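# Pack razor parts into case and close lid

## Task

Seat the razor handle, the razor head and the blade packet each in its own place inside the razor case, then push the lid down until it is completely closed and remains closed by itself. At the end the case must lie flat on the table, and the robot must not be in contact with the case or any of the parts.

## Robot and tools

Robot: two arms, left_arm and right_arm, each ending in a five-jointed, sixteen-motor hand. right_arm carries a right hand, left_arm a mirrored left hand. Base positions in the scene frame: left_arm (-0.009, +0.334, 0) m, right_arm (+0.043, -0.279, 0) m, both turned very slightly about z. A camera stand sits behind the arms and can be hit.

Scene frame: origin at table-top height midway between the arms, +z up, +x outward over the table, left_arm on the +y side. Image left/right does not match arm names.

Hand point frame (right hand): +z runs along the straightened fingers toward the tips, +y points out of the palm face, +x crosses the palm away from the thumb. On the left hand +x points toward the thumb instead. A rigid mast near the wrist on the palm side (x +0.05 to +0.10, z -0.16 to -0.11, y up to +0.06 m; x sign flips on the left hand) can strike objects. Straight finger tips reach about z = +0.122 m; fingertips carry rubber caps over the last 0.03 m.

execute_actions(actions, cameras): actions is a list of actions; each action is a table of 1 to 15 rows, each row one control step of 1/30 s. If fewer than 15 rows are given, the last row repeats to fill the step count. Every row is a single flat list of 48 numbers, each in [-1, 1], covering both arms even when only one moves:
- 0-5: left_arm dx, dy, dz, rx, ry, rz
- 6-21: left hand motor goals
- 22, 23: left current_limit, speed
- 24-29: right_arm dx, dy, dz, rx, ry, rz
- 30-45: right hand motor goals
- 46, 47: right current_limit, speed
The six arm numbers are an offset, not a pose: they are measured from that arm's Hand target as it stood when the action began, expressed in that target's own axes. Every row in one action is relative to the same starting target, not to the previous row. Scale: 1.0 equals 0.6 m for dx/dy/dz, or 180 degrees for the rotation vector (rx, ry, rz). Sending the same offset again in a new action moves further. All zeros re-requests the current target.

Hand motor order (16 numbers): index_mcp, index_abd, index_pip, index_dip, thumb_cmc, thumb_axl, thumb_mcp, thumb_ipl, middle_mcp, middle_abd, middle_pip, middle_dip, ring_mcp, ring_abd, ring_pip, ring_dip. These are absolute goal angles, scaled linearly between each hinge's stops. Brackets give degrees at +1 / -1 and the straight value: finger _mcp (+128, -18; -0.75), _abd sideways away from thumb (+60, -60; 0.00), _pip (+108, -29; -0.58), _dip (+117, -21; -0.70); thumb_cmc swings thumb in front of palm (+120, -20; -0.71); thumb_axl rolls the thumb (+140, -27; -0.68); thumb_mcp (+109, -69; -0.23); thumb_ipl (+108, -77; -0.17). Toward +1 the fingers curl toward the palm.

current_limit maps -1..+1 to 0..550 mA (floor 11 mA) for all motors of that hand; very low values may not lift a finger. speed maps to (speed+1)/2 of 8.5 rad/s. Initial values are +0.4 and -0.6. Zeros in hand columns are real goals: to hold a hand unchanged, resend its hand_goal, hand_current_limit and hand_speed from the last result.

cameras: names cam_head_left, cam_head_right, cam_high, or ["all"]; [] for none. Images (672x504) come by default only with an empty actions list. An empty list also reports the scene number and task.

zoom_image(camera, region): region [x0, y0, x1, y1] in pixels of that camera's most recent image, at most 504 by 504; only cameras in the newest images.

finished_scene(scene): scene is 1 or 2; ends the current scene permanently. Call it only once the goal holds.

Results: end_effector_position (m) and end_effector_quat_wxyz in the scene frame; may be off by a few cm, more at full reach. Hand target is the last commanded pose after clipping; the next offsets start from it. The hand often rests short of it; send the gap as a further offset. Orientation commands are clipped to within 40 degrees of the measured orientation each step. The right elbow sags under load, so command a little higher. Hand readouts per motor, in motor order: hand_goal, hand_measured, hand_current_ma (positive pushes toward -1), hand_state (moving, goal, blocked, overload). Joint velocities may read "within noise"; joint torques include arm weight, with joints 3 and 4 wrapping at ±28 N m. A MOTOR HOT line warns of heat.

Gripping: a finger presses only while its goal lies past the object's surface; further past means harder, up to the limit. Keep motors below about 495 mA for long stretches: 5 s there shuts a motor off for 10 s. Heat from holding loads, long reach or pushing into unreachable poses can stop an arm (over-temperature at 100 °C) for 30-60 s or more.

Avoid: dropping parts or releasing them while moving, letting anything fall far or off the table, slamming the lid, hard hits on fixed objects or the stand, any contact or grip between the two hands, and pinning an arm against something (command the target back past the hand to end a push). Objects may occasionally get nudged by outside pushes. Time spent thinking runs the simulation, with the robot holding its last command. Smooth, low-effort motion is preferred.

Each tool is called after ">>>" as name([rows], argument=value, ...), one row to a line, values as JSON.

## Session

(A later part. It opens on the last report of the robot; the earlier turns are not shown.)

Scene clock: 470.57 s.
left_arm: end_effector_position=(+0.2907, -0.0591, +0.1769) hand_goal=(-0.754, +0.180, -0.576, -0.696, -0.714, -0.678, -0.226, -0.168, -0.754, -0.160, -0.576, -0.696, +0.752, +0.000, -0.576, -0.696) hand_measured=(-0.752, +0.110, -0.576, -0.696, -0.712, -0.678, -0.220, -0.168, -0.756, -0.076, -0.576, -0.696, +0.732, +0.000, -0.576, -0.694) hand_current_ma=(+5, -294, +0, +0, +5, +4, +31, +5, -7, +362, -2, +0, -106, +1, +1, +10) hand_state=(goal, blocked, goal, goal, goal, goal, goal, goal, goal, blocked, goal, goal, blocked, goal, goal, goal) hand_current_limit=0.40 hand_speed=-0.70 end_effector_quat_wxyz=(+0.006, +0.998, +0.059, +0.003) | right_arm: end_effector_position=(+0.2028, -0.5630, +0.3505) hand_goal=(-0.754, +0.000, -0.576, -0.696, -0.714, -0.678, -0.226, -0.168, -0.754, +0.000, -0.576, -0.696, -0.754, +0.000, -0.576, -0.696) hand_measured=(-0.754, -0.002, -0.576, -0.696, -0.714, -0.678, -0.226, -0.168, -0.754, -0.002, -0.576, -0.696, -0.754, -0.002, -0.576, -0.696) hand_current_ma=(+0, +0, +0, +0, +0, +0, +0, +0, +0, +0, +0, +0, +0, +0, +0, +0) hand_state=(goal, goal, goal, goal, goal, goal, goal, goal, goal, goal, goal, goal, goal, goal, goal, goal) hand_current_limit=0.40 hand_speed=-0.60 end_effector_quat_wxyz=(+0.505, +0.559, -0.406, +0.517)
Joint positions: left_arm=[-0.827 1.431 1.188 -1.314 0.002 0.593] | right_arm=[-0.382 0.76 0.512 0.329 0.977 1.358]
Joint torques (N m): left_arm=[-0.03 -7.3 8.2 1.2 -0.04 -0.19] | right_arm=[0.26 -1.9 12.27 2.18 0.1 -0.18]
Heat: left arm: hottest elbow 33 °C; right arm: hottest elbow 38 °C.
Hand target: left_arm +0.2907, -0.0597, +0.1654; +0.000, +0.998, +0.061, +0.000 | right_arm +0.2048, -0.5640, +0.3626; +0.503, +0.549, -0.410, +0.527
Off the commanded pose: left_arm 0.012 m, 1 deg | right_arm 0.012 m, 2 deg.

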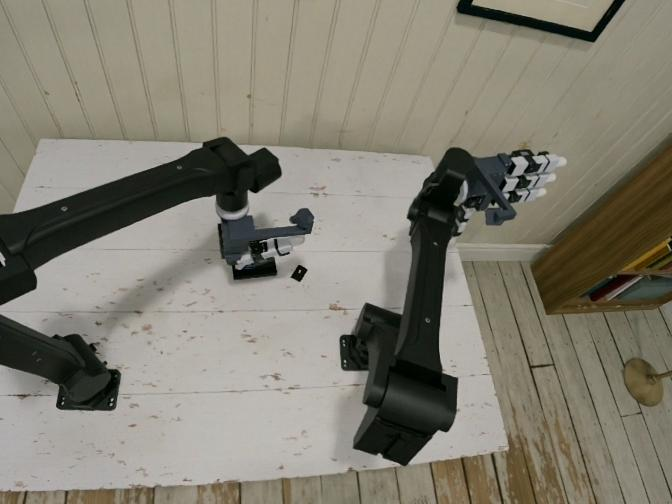

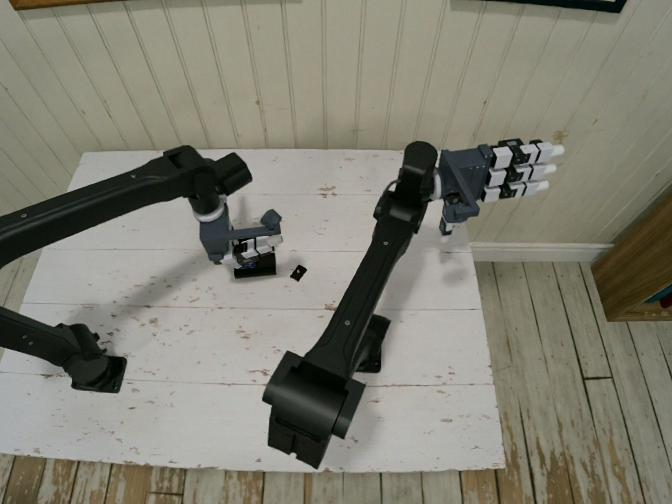

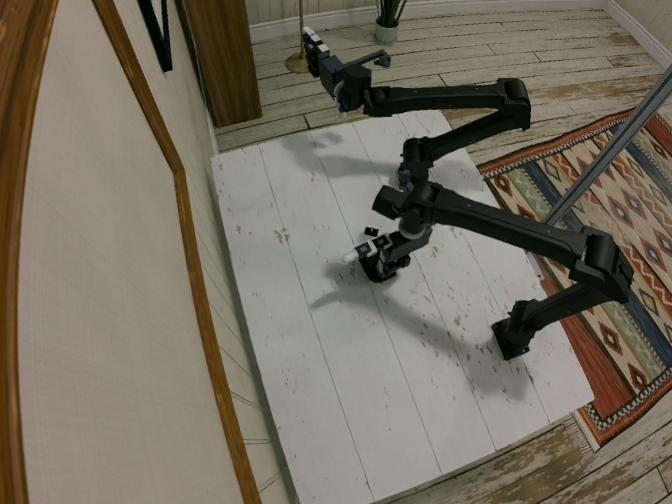

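>>> execute_actions([
  [[0,0.025,0,0,0,0,-0.754,0.18,-0.576,-0.696,-0.714,-0.678,-0.226,-0.168,-0.754,-0.16,-0.576,-0.696,0.753,0,-0.576,-0.696,0.4,-0.7,0,0,0,0,0,0,-0.754,0,-0.576,-0.696,-0.714,-0.678,-0.226,-0.168,-0.754,0,-0.576,-0.696,-0.754,0,-0.576,-0.696,0.4,-0.6]],
  [[0,0.025,0,0,0,0,-0.754,0.18,-0.576,-0.696,-0.714,-0.678,-0.226,-0.168,-0.754,-0.16,-0.576,-0.696,0.753,0,-0.576,-0.696,0.4,-0.7,0,0,0,0,0,0,-0.754,0,-0.576,-0.696,-0.714,-0.678,-0.226,-0.168,-0.754,0,-0.576,-0.696,-0.754,0,-0.576,-0.696,0.4,-0.6]],
], cameras=["all"])

>>> zoom_image(camera="cam_head_right", region=[210, 230, 280, 300])

>>> zoom_image(camera="cam_head_left", region=[210, 230, 280, 300])

>>> zoom_image(camera="cam_high", region=[360, 220, 420, 290])

Scene clock: 494.43 s.
left_arm: end_effector_position=(+0.2830, -0.0703, +0.1493) hand_goal=(-0.754, +0.180, -0.576, -0.696, -0.714, -0.678, -0.226, -0.168, -0.754, -0.160, -0.576, -0.696, +0.752, +0.000, -0.576, -0.696) hand_measured=(-0.752, +0.110, -0.576, -0.696, -0.712, -0.678, -0.220, -0.168, -0.756, -0.076, -0.576, -0.696, +0.732, +0.000, -0.576, -0.694) hand_current_ma=(+5, -294, +0, +0, +5, +4, +31, +5, -7, +362, -2, +0, -106, +1, +0, +10) hand_state=(goal, blocked, goal, goal, goal, goal, goal, goal, goal, blocked, goal, goal, blocked, goal, goal, goal) hand_current_limit=0.40 hand_speed=-0.70 end_effector_quat_wxyz=(-0.018, +0.998, +0.061, -0.013) | right_arm: end_effector_position=(+0.2028, -0.5630, +0.3505) hand_goal=(-0.754, +0.000, -0.576, -0.696, -0.714, -0.678, -0.226, -0.168, -0.754, +0.000, -0.576, -0.696, -0.754, +0.000, -0.576, -0.696) hand_measured=(-0.754, -0.002, -0.576, -0.696, -0.714, -0.678, -0.226, -0.168, -0.754, -0.002, -0.576, -0.696, -0.754, -0.002, -0.576, -0.696) hand_current_ma=(+0, +0, +0, +0, +0, +0, +0, +0, +0, +0, +0, +0, +0, +0, +0, +0) hand_state=(goal, goal, goal, goal, goal, goal, goal, goal, goal, goal, goal, goal, goal, goal, goal, goal) hand_current_limit=0.40 hand_speed=-0.60 end_effector_quat_wxyz=(+0.505, +0.559, -0.406, +0.517)
Joint positions: left_arm=[-0.86 1.493 1.193 -1.314 0.001 0.556] | right_arm=[-0.382 0.76 0.512 0.329 0.977 1.358]
Joint torques (N m): left_arm=[-0.56 -7.88 12.78 0.95 0.03 -0.22] | right_arm=[0.26 -1.9 12.27 2.18 0.11 -0.18]
Heat: left arm: hottest elbow 33 °C; right arm: hottest elbow 38 °C.
Hand target: left_arm +0.2942, -0.0894, +0.1654; -0.001, +0.998, +0.061, +0.000 | right_arm +0.2048, -0.5640, +0.3626; +0.503, +0.549, -0.410, +0.527
Off the commanded pose: left_arm 0.027 m, 2 deg | right_arm 0.012 m, 2 deg.

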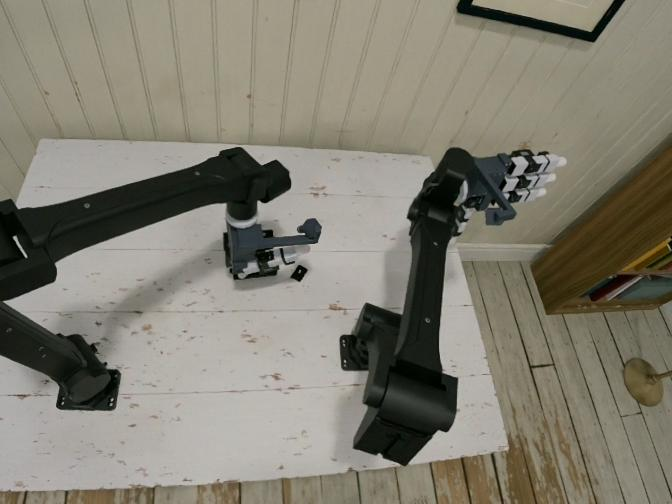

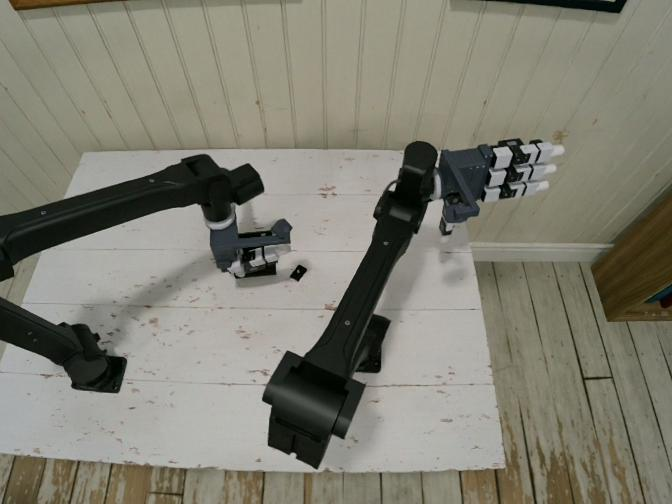

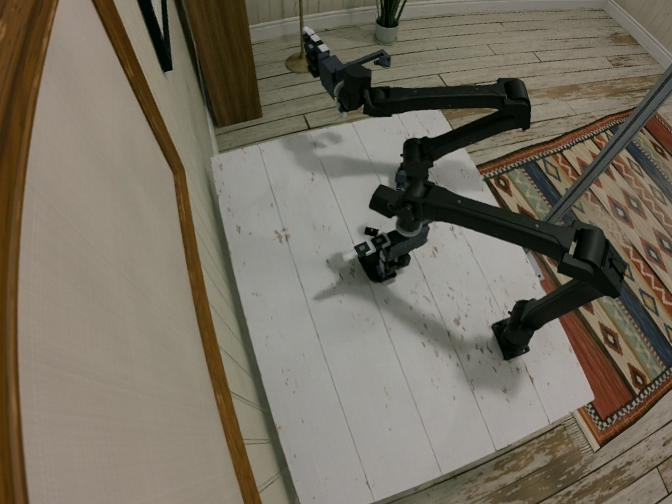

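Scaled by 7.200 from the camera's 672x504 image, which has a finer 960x720 frame.

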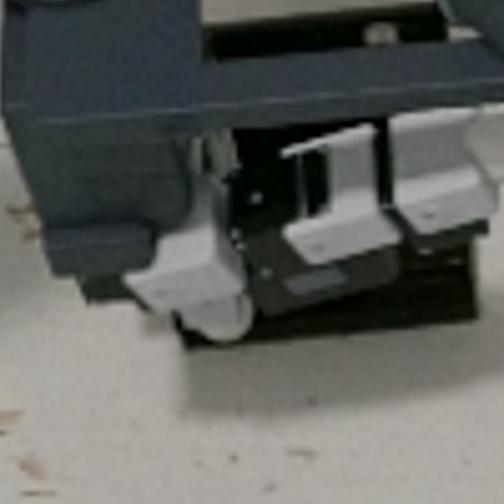

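Scaled by 7.200 from the camera's 672x504 image, which has a finer 960x720 frame.

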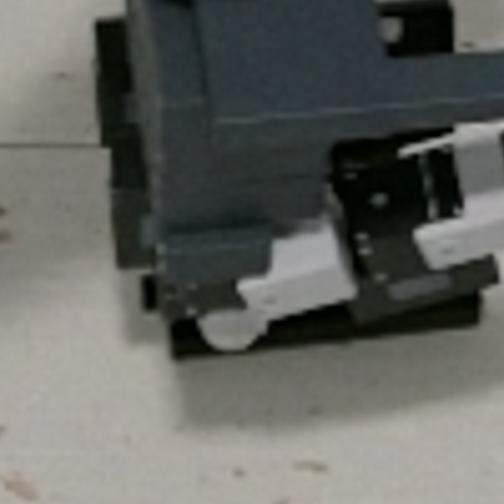

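Scaled by 7.200 from the camera's 672x504 image, which has a finer 960x720 frame.

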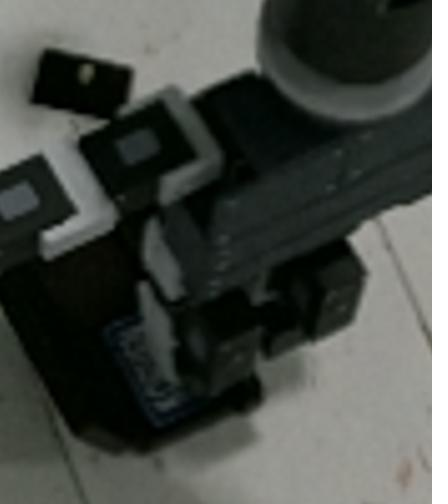

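>>> execute_actions([
  [[0,0,-0.05,0,0,0,-0.754,0.18,-0.576,-0.696,-0.714,-0.678,-0.226,-0.168,-0.754,-0.16,-0.576,-0.696,0.753,0,-0.576,-0.696,0.4,-0.7,0,0,0,0,0,0,-0.754,0,-0.576,-0.696,-0.714,-0.678,-0.226,-0.168,-0.754,0,-0.576,-0.696,-0.754,0,-0.576,-0.696,0.4,-0.6]],
  [[0,0,0,0,0,0,-0.754,0.18,-0.576,-0.696,-0.714,-0.678,-0.226,-0.168,-0.754,-0.16,-0.576,-0.696,0.753,0,-0.576,-0.696,0.4,-0.7,0,0,0,0,0,0,-0.754,0,-0.576,-0.696,-0.714,-0.678,-0.226,-0.168,-0.754,0,-0.576,-0.696,-0.754,0,-0.576,-0.696,0.4,-0.6]],
], cameras=["all"])

>>> zoom_image(camera="cam_head_right", region=[210, 230, 280, 300])

>>> zoom_image(camera="cam_head_left", region=[210, 230, 280, 300])

>>> zoom_image(camera="cam_high", region=[360, 220, 420, 290])

Scene clock: 502.80 s.
left_arm: end_effector_position=(+0.2887, -0.0773, +0.1757) hand_goal=(-0.754, +0.180, -0.576, -0.696, -0.714, -0.678, -0.226, -0.168, -0.754, -0.160, -0.576, -0.696, +0.752, +0.000, -0.576, -0.696) hand_measured=(-0.752, +0.110, -0.576, -0.696, -0.712, -0.678, -0.220, -0.168, -0.754, -0.076, -0.576, -0.696, +0.732, +0.000, -0.576, -0.694) hand_current_ma=(+11, -294, +0, +0, +5, +4, +31, +5, -1, +362, -2, +0, -106, +1, -1, +10) hand_state=(goal, blocked, goal, goal, goal, goal, goal, goal, goal, blocked, goal, goal, blocked, goal, goal, goal) hand_current_limit=0.40 hand_speed=-0.70 end_effector_quat_wxyz=(-0.014, +0.998, +0.061, -0.010) | right_arm: end_effector_position=(+0.2028, -0.5630, +0.3505) hand_goal=(-0.754, +0.000, -0.576, -0.696, -0.714, -0.678, -0.226, -0.168, -0.754, +0.000, -0.576, -0.696, -0.754, +0.000, -0.576, -0.696) hand_measured=(-0.754, -0.002, -0.576, -0.696, -0.714, -0.678, -0.226, -0.168, -0.754, -0.002, -0.576, -0.696, -0.754, -0.002, -0.576, -0.696) hand_current_ma=(+0, +0, +0, +0, +0, +0, +0, +0, +0, +0, +0, +0, +0, +0, +0, +0) hand_state=(goal, goal, goal, goal, goal, goal, goal, goal, goal, goal, goal, goal, goal, goal, goal, goal) hand_current_limit=0.40 hand_speed=-0.60 end_effector_quat_wxyz=(+0.505, +0.559, -0.406, +0.517)
Joint positions: left_arm=[-0.86 1.492 1.262 -1.375 0.001 0.555] | right_arm=[-0.382 0.76 0.512 0.329 0.977 1.358]
Joint torques (N m): left_arm=[-0.79 -9.52 12.38 0.28 0.01 -0.18] | right_arm=[0.26 -1.96 12.27 2.17 0.11 -0.18]
Heat: left arm: hottest elbow 33 °C; right arm: hottest elbow 38 °C.
Hand target: left_arm +0.2942, -0.0894, +0.1955; +0.000, +0.998, +0.061, +0.000 | right_arm +0.2048, -0.5640, +0.3626; +0.503, +0.549, -0.410, +0.527
Off the commanded pose: left_arm 0.024 m, 2 deg | right_arm 0.012 m, 2 deg.

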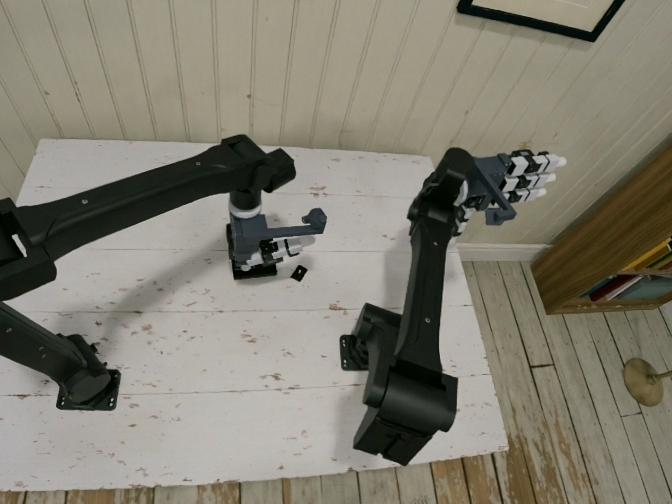

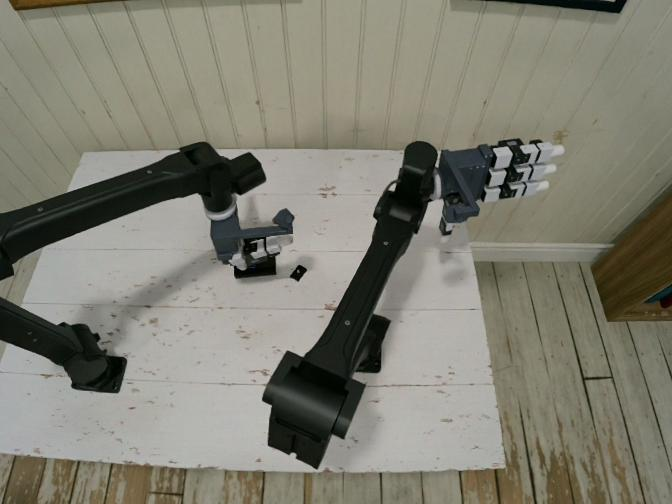

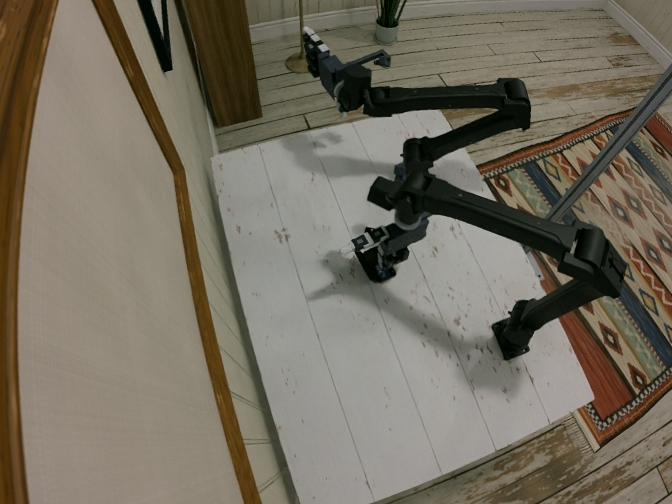

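Scaled by 7.200 from the camera's 672x504 image, which has a finer 960x720 frame.

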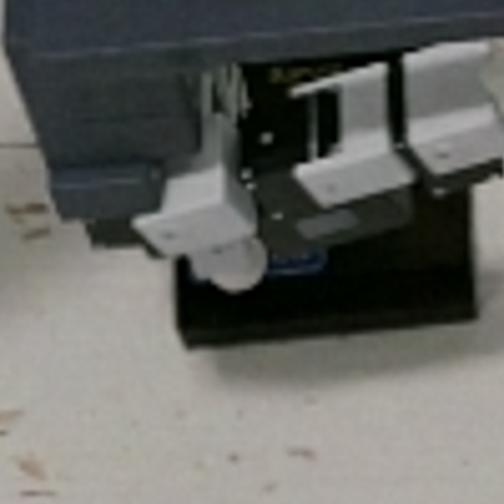

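Scaled by 7.200 from the camera's 672x504 image, which has a finer 960x720 frame.

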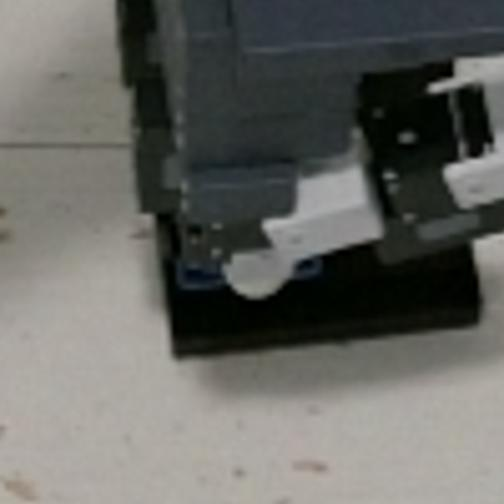

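Scaled by 7.200 from the camera's 672x504 image, which has a finer 960x720 frame.

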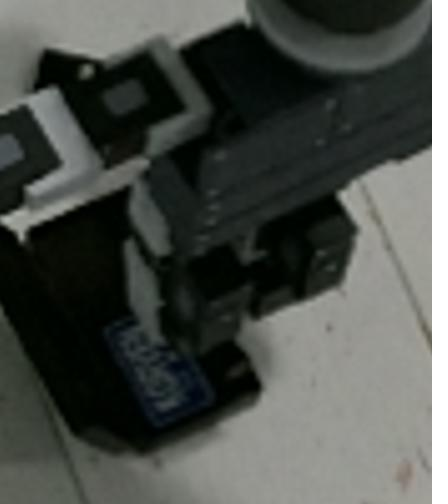

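>>> zoom_image(camera="cam_high", region=[375, 255, 405, 285])

>>> zoom_image(camera="cam_head_right", region=[230, 255, 280, 285])

Scaled by 16.800 from the camera's 672x504 image, which has a finer 960x720 frame.

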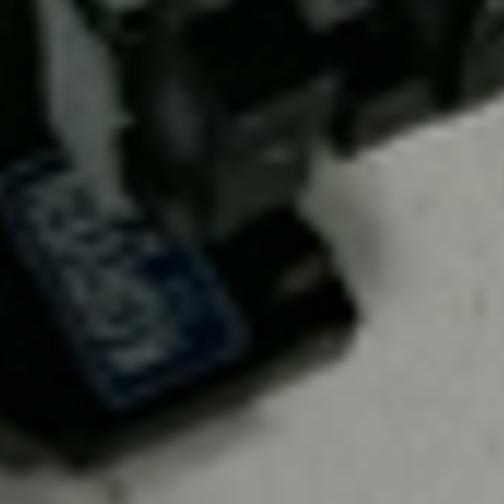

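Scaled by 10.080 from the camera's 672x504 image, which has a finer 960x720 frame.

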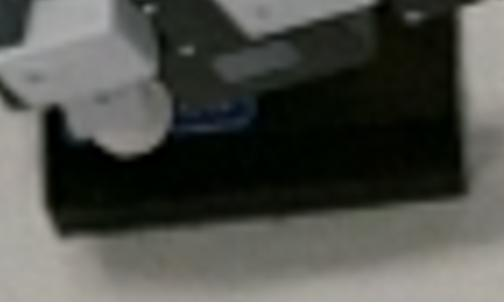

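>>> execute_actions([
  [[0,-0.04,-0.08,0,0,0,-0.754,0.18,-0.576,-0.696,-0.714,-0.678,-0.226,-0.168,-0.754,-0.16,-0.576,-0.696,0.753,0,-0.576,-0.696,0.4,-0.7,0,0,0,0,0,0,-0.754,0,-0.576,-0.696,-0.714,-0.678,-0.226,-0.168,-0.754,0,-0.576,-0.696,-0.754,0,-0.576,-0.696,0.4,-0.6]],
  [[0,-0.12,0,0,0,0,-0.754,0.18,-0.576,-0.696,-0.714,-0.678,-0.226,-0.168,-0.754,-0.16,-0.576,-0.696,0.753,0,-0.576,-0.696,0.4,-0.7,0,0,0,0,0,0,-0.754,0,-0.576,-0.696,-0.714,-0.678,-0.226,-0.168,-0.754,0,-0.576,-0.696,-0.754,0,-0.576,-0.696,0.4,-0.6]],
  [[0,-0.12,0,0,0,0,-0.754,0.18,-0.576,-0.696,-0.714,-0.678,-0.226,-0.168,-0.754,-0.16,-0.576,-0.696,0.753,0,-0.576,-0.696,0.4,-0.7,0,0,0,0,0,0,-0.754,0,-0.576,-0.696,-0.714,-0.678,-0.226,-0.168,-0.754,0,-0.576,-0.696,-0.754,0,-0.576,-0.696,0.4,-0.6]],
], cameras=["all"])

>>> zoom_image(camera="cam_high", region=[360, 240, 400, 290])

>>> zoom_image(camera="cam_head_right", region=[228, 245, 283, 285])

>>> zoom_image(camera="cam_head_left", region=[228, 245, 283, 285])

Scene clock: 527.37 s.
left_arm: end_effector_position=(+0.2767, +0.0797, +0.2487) hand_goal=(-0.754, +0.180, -0.576, -0.696, -0.714, -0.678, -0.226, -0.168, -0.754, -0.160, -0.576, -0.696, +0.752, +0.000, -0.576, -0.696) hand_measured=(-0.752, +0.110, -0.574, -0.696, -0.714, -0.678, -0.220, -0.168, -0.754, -0.076, -0.574, -0.696, +0.732, +0.000, -0.576, -0.694) hand_current_ma=(+9, -294, +9, +0, +0, +4, +30, +5, -3, +360, +5, +0, -100, +0, -2, +10) hand_state=(goal, blocked, goal, goal, goal, goal, goal, goal, goal, blocked, goal, goal, goal, goal, goal, goal) hand_current_limit=0.40 hand_speed=-0.70 end_effector_quat_wxyz=(+0.004, +0.998, +0.068, +0.008) | right_arm: end_effector_position=(+0.2028, -0.5630, +0.3505) hand_goal=(-0.754, +0.000, -0.576, -0.696, -0.714, -0.678, -0.226, -0.168, -0.754, +0.000, -0.576, -0.696, -0.754, +0.000, -0.576, -0.696) hand_measured=(-0.754, -0.002, -0.576, -0.696, -0.714, -0.678, -0.226, -0.168, -0.754, -0.002, -0.576, -0.696, -0.754, -0.002, -0.576, -0.696) hand_current_ma=(+0, +0, +0, +0, +0, +0, +0, +0, +0, +0, +0, +0, +0, +0, +0, +0) hand_state=(goal, goal, goal, goal, goal, goal, goal, goal, goal, goal, goal, goal, goal, goal, goal, goal) hand_current_limit=0.40 hand_speed=-0.60 end_effector_quat_wxyz=(+0.505, +0.559, -0.406, +0.517)
Joint positions: left_arm=[-0.571 1.123 1.107 -1.536 -0.003 0.83] | right_arm=[-0.382 0.76 0.512 0.329 0.977 1.358]
Joint torques (N m): left_arm=[-0.32 -3.31 9.2 0.5 0.19 0.07] | right_arm=[0.26 -1.96 12.27 2.18 0.11 -0.18]
Heat: left arm: hottest elbow 36 °C; right arm: hottest elbow 38 °C.
Hand target: left_arm +0.2738, +0.0772, +0.2436; +0.000, +0.998, +0.060, +0.000 | right_arm +0.2048, -0.5640, +0.3626; +0.503, +0.549, -0.410, +0.527
Off the commanded pose: left_arm 0.006 m, 1 deg | right_arm 0.012 m, 2 deg.

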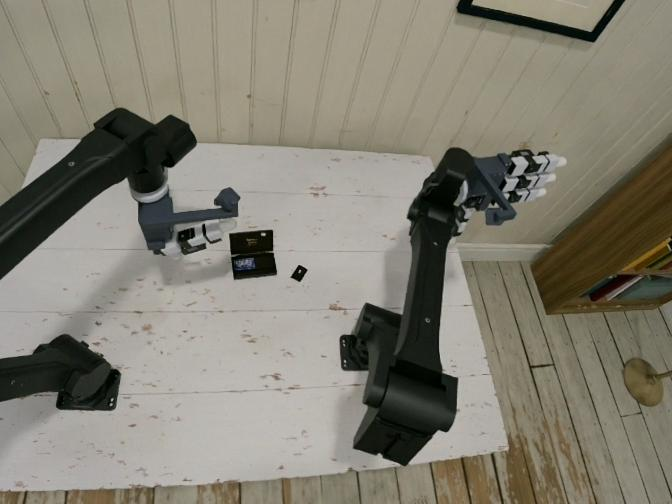

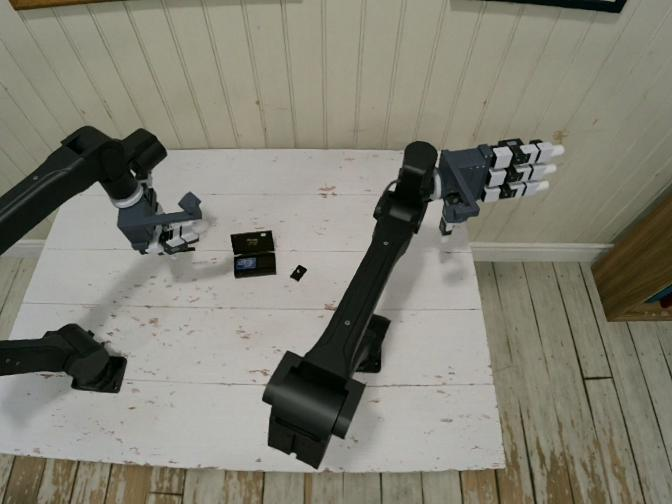

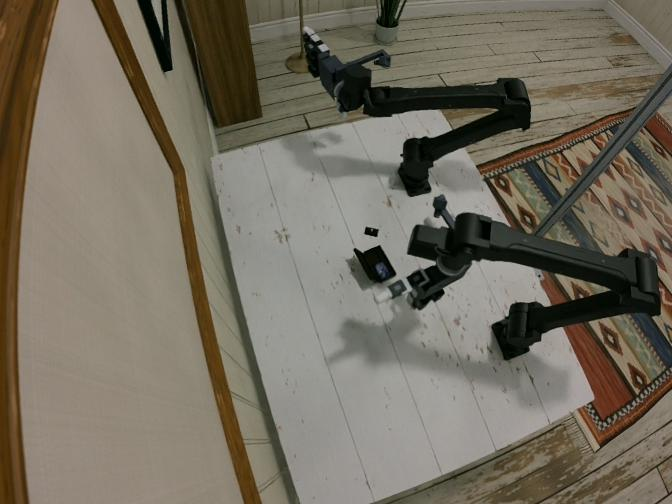

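Scaled by 10.080 from the camera's 672x504 image, which has a finer 960x720 frame.

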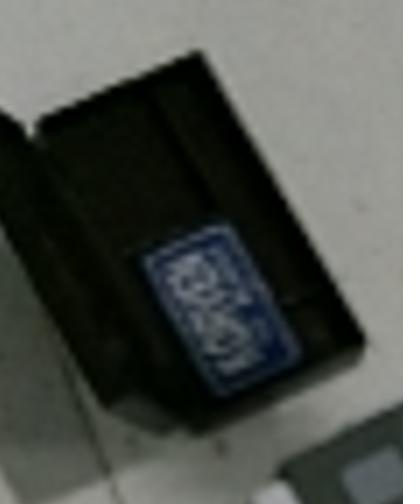

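Scaled by 9.164 from the camera's 672x504 image, which has a finer 960x720 frame.

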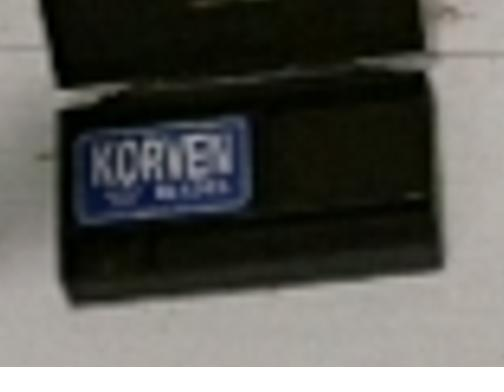

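Scaled by 9.164 from the camera's 672x504 image, which has a finer 960x720 frame.

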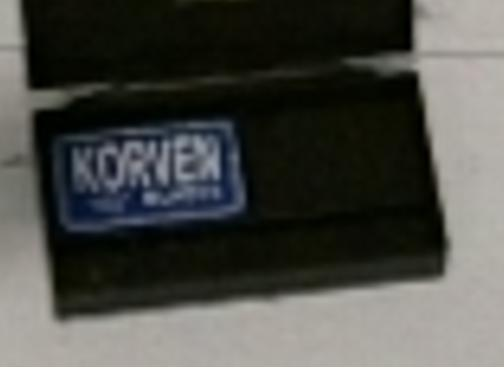

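>>> zoom_image(camera="cam_high", region=[370, 260, 450, 320])

>>> zoom_image(camera="cam_head_right", region=[120, 200, 200, 280])

>>> zoom_image(camera="cam_head_left", region=[140, 200, 220, 280])

Scaled by 6.300 from the camera's 672x504 image, which has a finer 960x720 frame.

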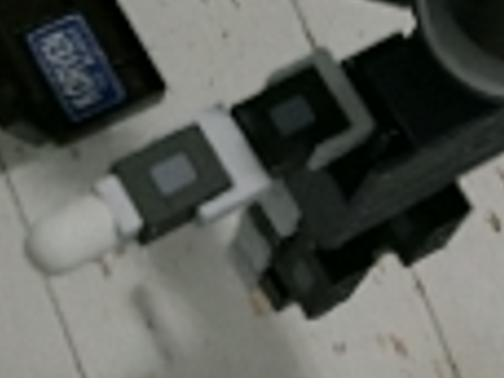

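Scaled by 6.300 from the camera's 672x504 image, which has a finer 960x720 frame.

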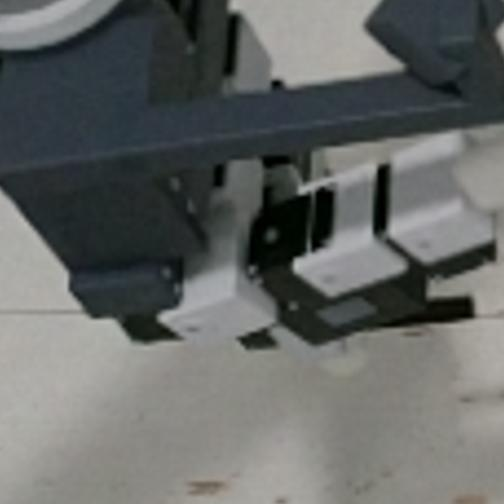

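Scaled by 6.300 from the camera's 672x504 image, which has a finer 960x720 frame.

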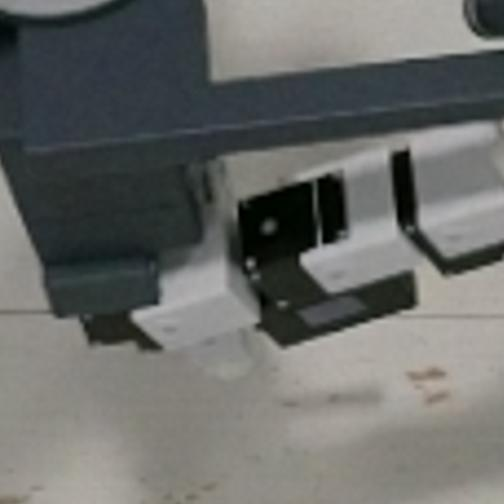

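>>> zoom_image(camera="cam_head_right", region=[150, 240, 200, 265])

>>> zoom_image(camera="cam_head_left", region=[145, 240, 205, 270])

>>> zoom_image(camera="cam_high", region=[395, 280, 435, 320])

Scaled by 10.080 from the camera's 672x504 image, which has a finer 960x720 frame.

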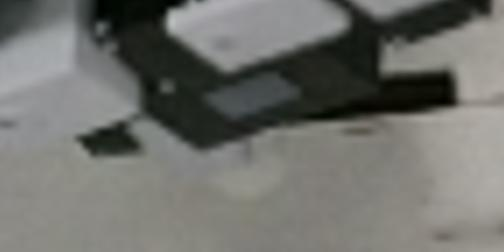

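Scaled by 8.400 from the camera's 672x504 image, which has a finer 960x720 frame.

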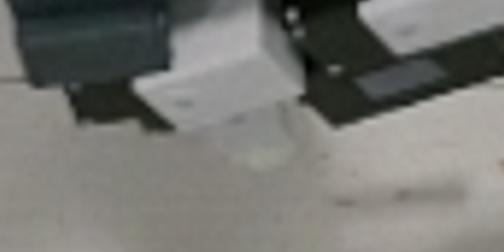

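Scaled by 12.600 from the camera's 672x504 image, which has a finer 960x720 frame.

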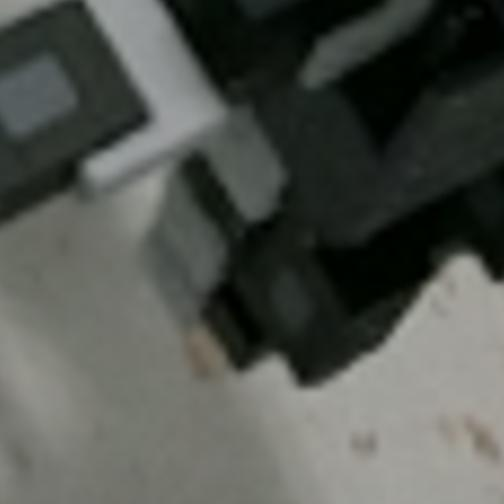

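>>> execute_actions([
  [[-0.005,0.075,0,0,0,0,-0.754,0.18,-0.576,-0.696,-0.714,-0.678,-0.226,-0.168,-0.754,-0.16,-0.576,-0.696,0.753,0,-0.576,-0.696,0.4,-0.7,0,0,0,0,0,0,-0.754,0,-0.576,-0.696,-0.714,-0.678,-0.226,-0.168,-0.754,0,-0.576,-0.696,-0.754,0,-0.576,-0.696,0.4,-0.6]],
  [[-0.005,0.075,0,0,0,0,-0.754,0.18,-0.576,-0.696,-0.714,-0.678,-0.226,-0.168,-0.754,-0.16,-0.576,-0.696,0.753,0,-0.576,-0.696,0.4,-0.7,0,0,0,0,0,0,-0.754,0,-0.576,-0.696,-0.714,-0.678,-0.226,-0.168,-0.754,0,-0.576,-0.696,-0.754,0,-0.576,-0.696,0.4,-0.6]],
  [[-0.005,0.075,0,0,0,0,-0.754,0.18,-0.576,-0.696,-0.714,-0.678,-0.226,-0.168,-0.754,-0.16,-0.576,-0.696,0.753,0,-0.576,-0.696,0.4,-0.7,0,0,0,0,0,0,-0.754,0,-0.576,-0.696,-0.714,-0.678,-0.226,-0.168,-0.754,0,-0.576,-0.696,-0.754,0,-0.576,-0.696,0.4,-0.6]],
  [[-0.005,0.075,0,0,0,0.011,-0.754,0.18,-0.576,-0.696,-0.714,-0.678,-0.226,-0.168,-0.754,-0.16,-0.576,-0.696,0.753,0,-0.576,-0.696,0.4,-0.7,0,0,0,0,0,0,-0.754,0,-0.576,-0.696,-0.714,-0.678,-0.226,-0.168,-0.754,0,-0.576,-0.696,-0.754,0,-0.576,-0.696,0.4,-0.6]],
  [[0,0,0.05,0,0,0,-0.754,0.18,-0.576,-0.696,-0.714,-0.678,-0.226,-0.168,-0.754,-0.16,-0.576,-0.696,0.753,0,-0.576,-0.696,0.4,-0.7,0,0,0,0,0,0,-0.754,0,-0.576,-0.696,-0.714,-0.678,-0.226,-0.168,-0.754,0,-0.576,-0.696,-0.754,0,-0.576,-0.696,0.4,-0.6]],
])

Scene clock: 624.70 s.
left_arm: end_effector_position=(+0.2830, -0.1025, +0.2277) hand_goal=(-0.754, +0.180, -0.576, -0.696, -0.714, -0.678, -0.226, -0.168, -0.754, -0.160, -0.576, -0.696, +0.752, +0.000, -0.576, -0.696) hand_measured=(-0.752, +0.110, -0.574, -0.696, -0.714, -0.678, -0.220, -0.168, -0.756, -0.076, -0.576, -0.696, +0.734, +0.000, -0.576, -0.694) hand_current_ma=(+7, -294, +7, +0, -3, +4, +30, +5, -5, +360, +1, +0, -95, +0, -2, +10) hand_state=(goal, blocked, goal, goal, goal, goal, goal, goal, goal, blocked, goal, goal, goal, goal, goal, goal) hand_current_limit=0.40 hand_speed=-0.70 end_effector_quat_wxyz=(+0.008, +0.999, +0.040, +0.005) | right_arm: end_effector_position=(+0.2028, -0.5630, +0.3505) hand_goal=(-0.754, +0.000, -0.576, -0.696, -0.714, -0.678, -0.226, -0.168, -0.754, +0.000, -0.576, -0.696, -0.754, +0.000, -0.576, -0.696) hand_measured=(-0.754, -0.002, -0.576, -0.696, -0.714, -0.678, -0.226, -0.168, -0.754, -0.002, -0.576, -0.696, -0.754, -0.002, -0.576, -0.696) hand_current_ma=(+0, +0, +0, +0, +0, +0, +0, +0, +0, +0, +0, +0, +0, +0, +0, +0) hand_state=(goal, goal, goal, goal, goal, goal, goal, goal, goal, goal, goal, goal, goal, goal, goal, goal) hand_current_limit=0.40 hand_speed=-0.60 end_effector_quat_wxyz=(+0.505, +0.559, -0.406, +0.517)
Joint positions: left_arm=[-0.898 1.483 1.378 -1.447 0 0.559] | right_arm=[-0.382 0.76 0.512 0.329 0.977 1.358]
Joint torques (N m): left_arm=[0.03 -8.35 8.08 1.18 0.01 -0.21] | right_arm=[0.26 -1.9 12.27 2.18 0.11 -0.18]
Heat: left arm: hottest elbow 33 °C; right arm: hottest elbow 38 °C.
Hand target: left_arm +0.2837, -0.1029, +0.2134; -0.001, +0.999, +0.043, +0.000 | right_arm +0.2048, -0.5640, +0.3626; +0.503, +0.549, -0.410, +0.527
Off the commanded pose: left_arm 0.014 m, 1 deg | right_arm 0.012 m, 2 deg.

>>> execute_actions([
  [[0,0,0.03,0,0,0,-0.754,0.18,-0.576,-0.696,-0.714,-0.678,-0.226,-0.168,-0.754,-0.16,-0.576,-0.696,0.753,0,-0.576,-0.696,0.4,-0.7,0,0,0,0,0,0,-0.754,0,-0.576,-0.696,-0.714,-0.678,-0.226,-0.168,-0.754,0,-0.576,-0.696,-0.754,0,-0.576,-0.696,0.4,-0.6]],
  [[0,0,0.03,0,0,0,-0.754,0.18,-0.576,-0.696,-0.714,-0.678,-0.226,-0.168,-0.754,-0.16,-0.576,-0.696,0.753,0,-0.576,-0.696,0.4,-0.7,0,0,0,0,0,0,-0.754,0,-0.576,-0.696,-0.714,-0.678,-0.226,-0.168,-0.754,0,-0.576,-0.696,-0.754,0,-0.576,-0.696,0.4,-0.6]],
], cameras=["all"])

>>> zoom_image(camera="cam_head_right", region=[225, 240, 285, 290])

>>> zoom_image(camera="cam_head_left", region=[225, 240, 285, 290])

>>> zoom_image(camera="cam_high", region=[360, 230, 410, 290])

Scene clock: 632.93 s.
left_arm: end_effector_position=(+0.2828, -0.1022, +0.1894) hand_goal=(-0.754, +0.180, -0.576, -0.696, -0.714, -0.678, -0.226, -0.168, -0.754, -0.160, -0.576, -0.696, +0.752, +0.000, -0.576, -0.696) hand_measured=(-0.754, +0.110, -0.574, -0.696, -0.714, -0.678, -0.220, -0.168, -0.756, -0.076, -0.576, -0.696, +0.734, +0.000, -0.576, -0.694) hand_current_ma=(+4, -294, +7, +0, -3, +4, +30, +5, -6, +360, +0, +0, -93, +0, -2, +10) hand_state=(goal, blocked, goal, goal, goal, goal, goal, goal, goal, blocked, goal, goal, goal, goal, goal, goal) hand_current_limit=0.40 hand_speed=-0.70 end_effector_quat_wxyz=(+0.006, +0.999, +0.040, +0.004) | right_arm: end_effector_position=(+0.2028, -0.5630, +0.3505) hand_goal=(-0.754, +0.000, -0.576, -0.696, -0.714, -0.678, -0.226, -0.168, -0.754, +0.000, -0.576, -0.696, -0.754, +0.000, -0.576, -0.696) hand_measured=(-0.754, -0.002, -0.576, -0.696, -0.714, -0.678, -0.226, -0.168, -0.754, -0.002, -0.576, -0.696, -0.754, -0.002, -0.576, -0.696) hand_current_ma=(+0, +0, +0, +0, +0, +0, +0, +0, +0, +0, +0, +0, +0, +0, +0, +0) hand_state=(goal, goal, goal, goal, goal, goal, goal, goal, goal, goal, goal, goal, goal, goal, goal, goal) hand_current_limit=0.40 hand_speed=-0.60 end_effector_quat_wxyz=(+0.505, +0.559, -0.406, +0.517)
Joint positions: left_arm=[-0.898 1.5 1.296 -1.353 0 0.559] | right_arm=[-0.382 0.76 0.512 0.329 0.977 1.358]
Joint torques (N m): left_arm=[-0.32 -8.53 8.25 1.17 0.01 -0.2] | right_arm=[0.32 -1.9 12.29 2.18 0.11 -0.18]
Heat: left arm: hottest elbow 33 °C; right arm: hottest elbow 38 °C.
Hand target: left_arm +0.2837, -0.1028, +0.1774; +0.000, +0.999, +0.043, +0.000 | right_arm +0.2048, -0.5640, +0.3626; +0.503, +0.549, -0.410, +0.527
Off the commanded pose: left_arm 0.012 m, 1 deg | right_arm 0.012 m, 2 deg.

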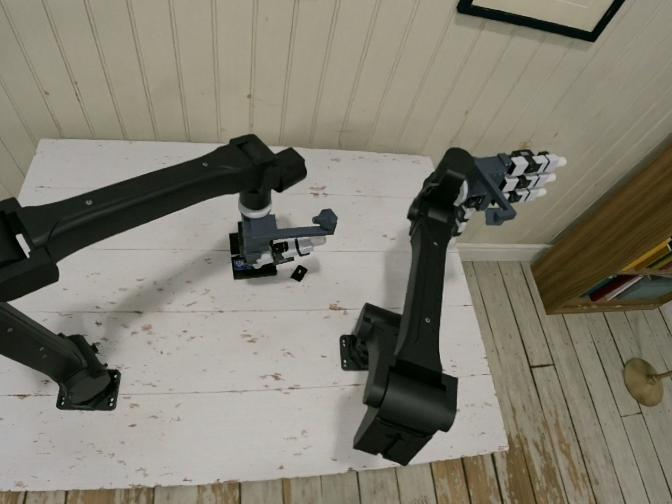

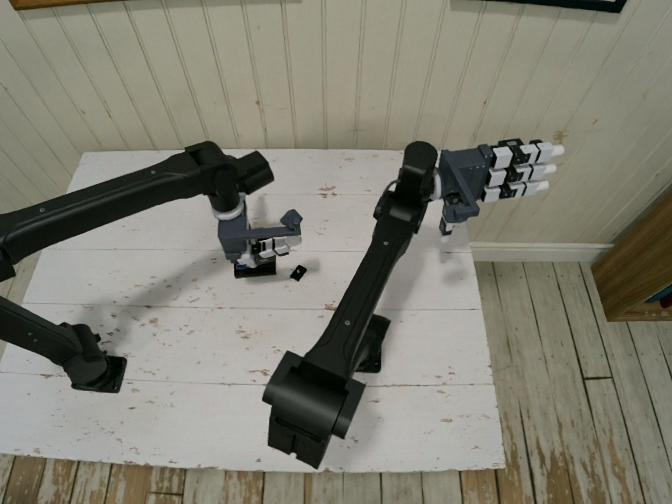

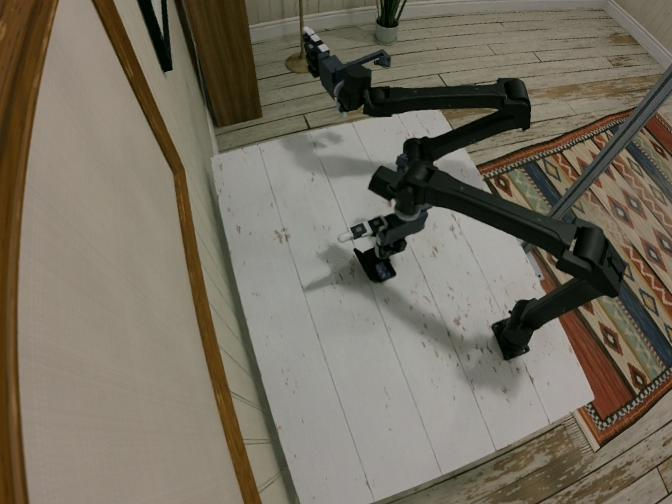

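Scaled by 8.400 from the camera's 672x504 image, which has a finer 960x720 frame.

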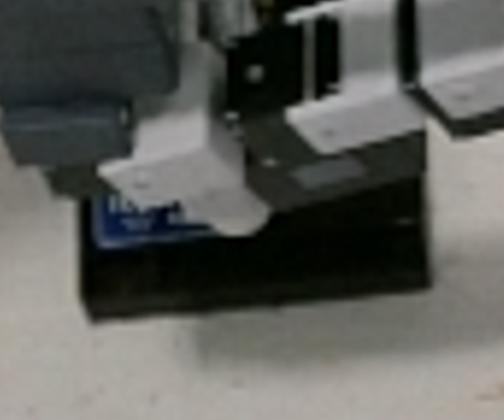

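Scaled by 8.400 from the camera's 672x504 image, which has a finer 960x720 frame.

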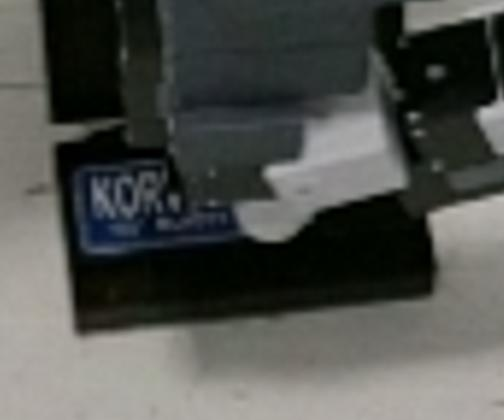

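Scaled by 8.400 from the camera's 672x504 image, which has a finer 960x720 frame.

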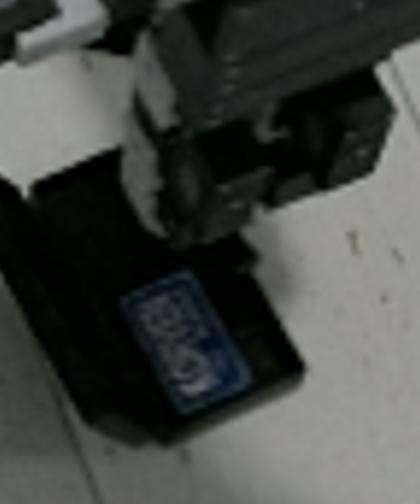

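>>> execute_actions([
  [[0,0,0.02,0,0,0,-0.754,0.18,-0.576,-0.696,-0.714,-0.678,-0.226,-0.168,-0.754,-0.16,-0.576,-0.696,0.753,0,-0.576,-0.696,0.4,-0.7,0,0,0,0,0,0,-0.754,0,-0.576,-0.696,-0.714,-0.678,-0.226,-0.168,-0.754,0,-0.576,-0.696,-0.754,0,-0.576,-0.696,0.4,-0.6]],
  [[0,0,0.02,0,0,0,-0.754,0.18,-0.576,-0.696,-0.714,-0.678,-0.226,-0.168,-0.754,-0.16,-0.576,-0.696,0.753,0,-0.576,-0.696,0.4,-0.7,0,0,0,0,0,0,-0.754,0,-0.576,-0.696,-0.714,-0.678,-0.226,-0.168,-0.754,0,-0.576,-0.696,-0.754,0,-0.576,-0.696,0.4,-0.6]],
], cameras=["all"])

>>> zoom_image(camera="cam_head_right", region=[225, 240, 285, 290])

>>> zoom_image(camera="cam_head_left", region=[225, 240, 285, 290])

>>> zoom_image(camera="cam_high", region=[365, 240, 405, 290])

Scene clock: 654.00 s.
left_arm: end_effector_position=(+0.2834, -0.1030, +0.1669) hand_goal=(-0.754, +0.180, -0.576, -0.696, -0.714, -0.678, -0.226, -0.168, -0.754, -0.160, -0.576, -0.696, +0.752, +0.000, -0.576, -0.696) hand_measured=(-0.754, +0.110, -0.574, -0.696, -0.714, -0.678, -0.220, -0.168, -0.756, -0.076, -0.576, -0.696, +0.734, +0.000, -0.576, -0.694) hand_current_ma=(+3, -294, +7, +0, -3, +4, +30, +5, -7, +360, +0, +0, -93, +0, -2, +10) hand_state=(goal, blocked, goal, goal, goal, goal, goal, goal, goal, blocked, goal, goal, goal, goal, goal, goal) hand_current_limit=0.40 hand_speed=-0.70 end_effector_quat_wxyz=(+0.007, +0.999, +0.040, +0.005) | right_arm: end_effector_position=(+0.2028, -0.5630, +0.3505) hand_goal=(-0.754, +0.000, -0.576, -0.696, -0.714, -0.678, -0.226, -0.168, -0.754, +0.000, -0.576, -0.696, -0.754, +0.000, -0.576, -0.696) hand_measured=(-0.754, -0.002, -0.576, -0.696, -0.714, -0.678, -0.226, -0.168, -0.754, -0.002, -0.576, -0.696, -0.754, -0.002, -0.576, -0.696) hand_current_ma=(+0, +0, +0, +0, +0, +0, +0, +0, +0, +0, +0, +0, +0, +0, +0, +0) hand_state=(goal, goal, goal, goal, goal, goal, goal, goal, goal, goal, goal, goal, goal, goal, goal, goal) hand_current_limit=0.40 hand_speed=-0.60 end_effector_quat_wxyz=(+0.505, +0.559, -0.406, +0.517)
Joint positions: left_arm=[-0.898 1.515 1.251 -1.291 0 0.559] | right_arm=[-0.382 0.76 0.512 0.329 0.977 1.358]
Joint torques (N m): left_arm=[-0.09 -8.23 8.12 1.18 -0.01 -0.16] | right_arm=[0.26 -1.9 12.27 2.18 0.1 -0.18]
Heat: left arm: hottest elbow 33 °C; right arm: hottest elbow 39 °C.
Hand target: left_arm +0.2837, -0.1029, +0.1534; +0.000, +0.999, +0.043, +0.000 | right_arm +0.2048, -0.5640, +0.3626; +0.503, +0.549, -0.410, +0.527
Off the commanded pose: left_arm 0.013 m, 1 deg | right_arm 0.012 m, 2 deg.

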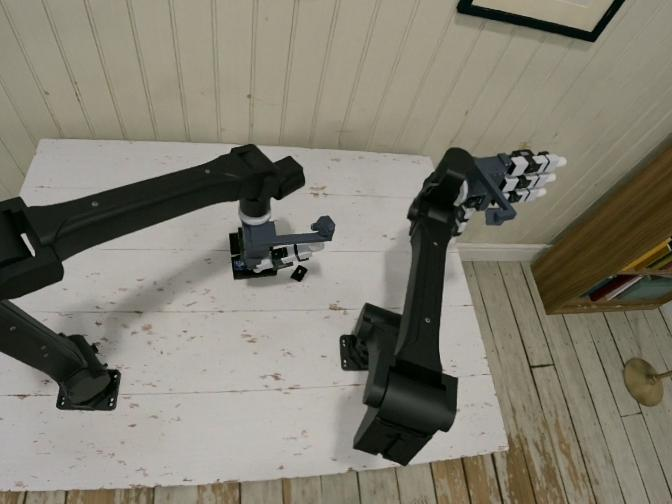

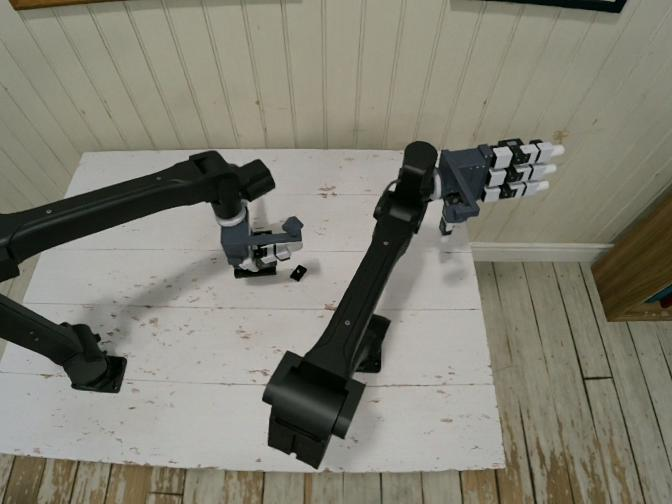

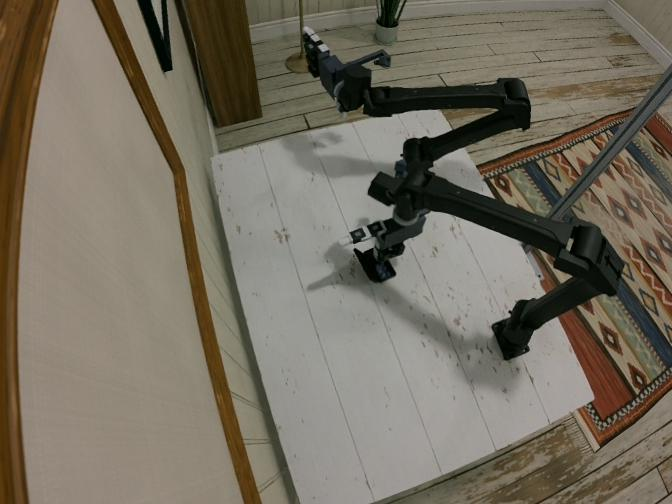

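Scaled by 8.400 from the camera's 672x504 image, which has a finer 960x720 frame.

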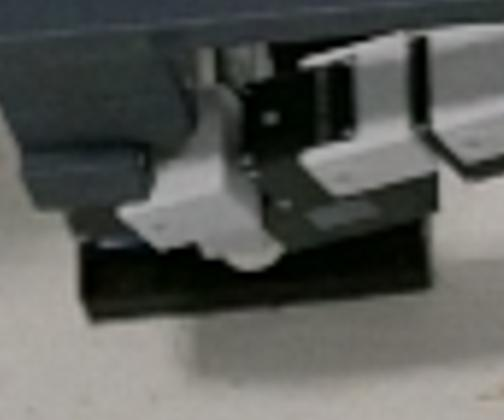

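Scaled by 8.400 from the camera's 672x504 image, which has a finer 960x720 frame.

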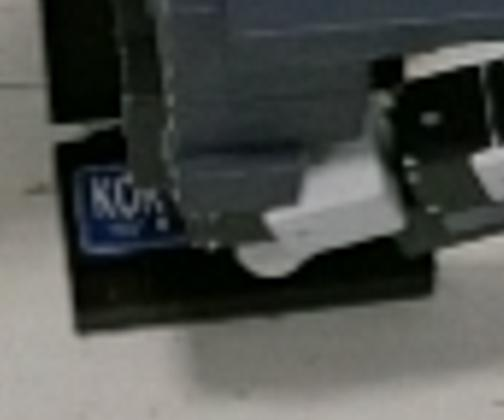

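Scaled by 10.080 from the camera's 672x504 image, which has a finer 960x720 frame.

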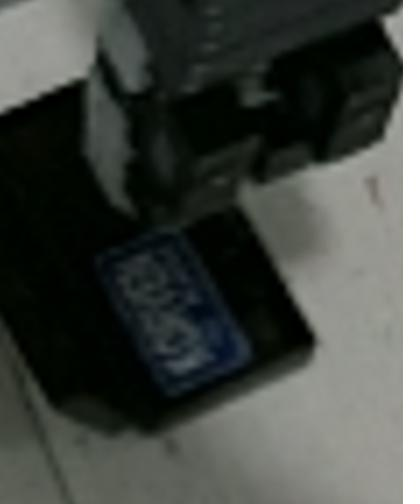

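>>> zoom_image(camera="cam_head_right", region=[250, 255, 280, 280])

>>> zoom_image(camera="cam_high", region=[378, 250, 398, 275])

>>> zoom_image(camera="cam_head_left", region=[245, 260, 285, 285])

Scaled by 16.800 from the camera's 672x504 image, which has a finer 960x720 frame.

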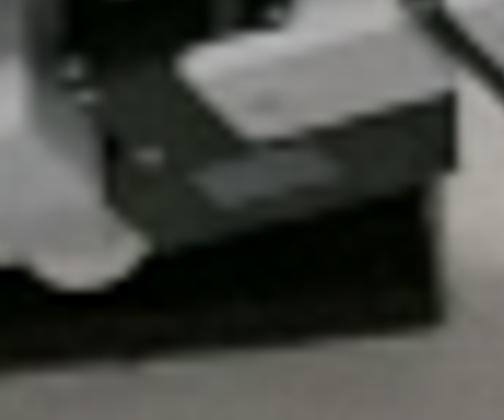

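Scaled by 20.160 from the camera's 672x504 image, which has a finer 960x720 frame.

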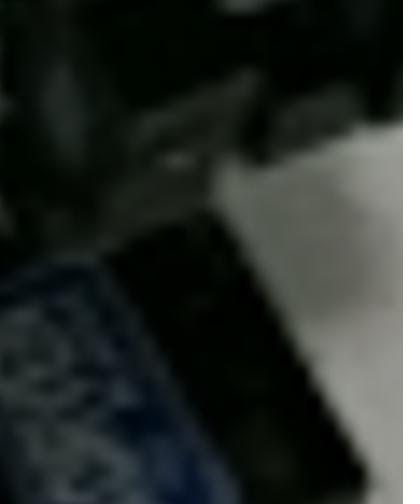

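Scaled by 12.600 from the camera's 672x504 image, which has a finer 960x720 frame.

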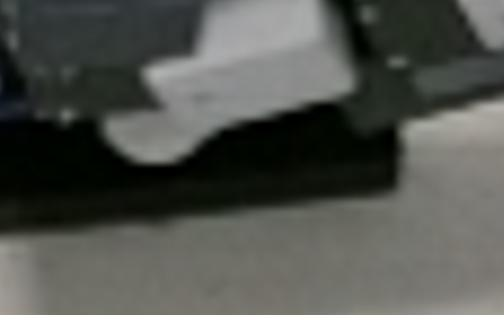

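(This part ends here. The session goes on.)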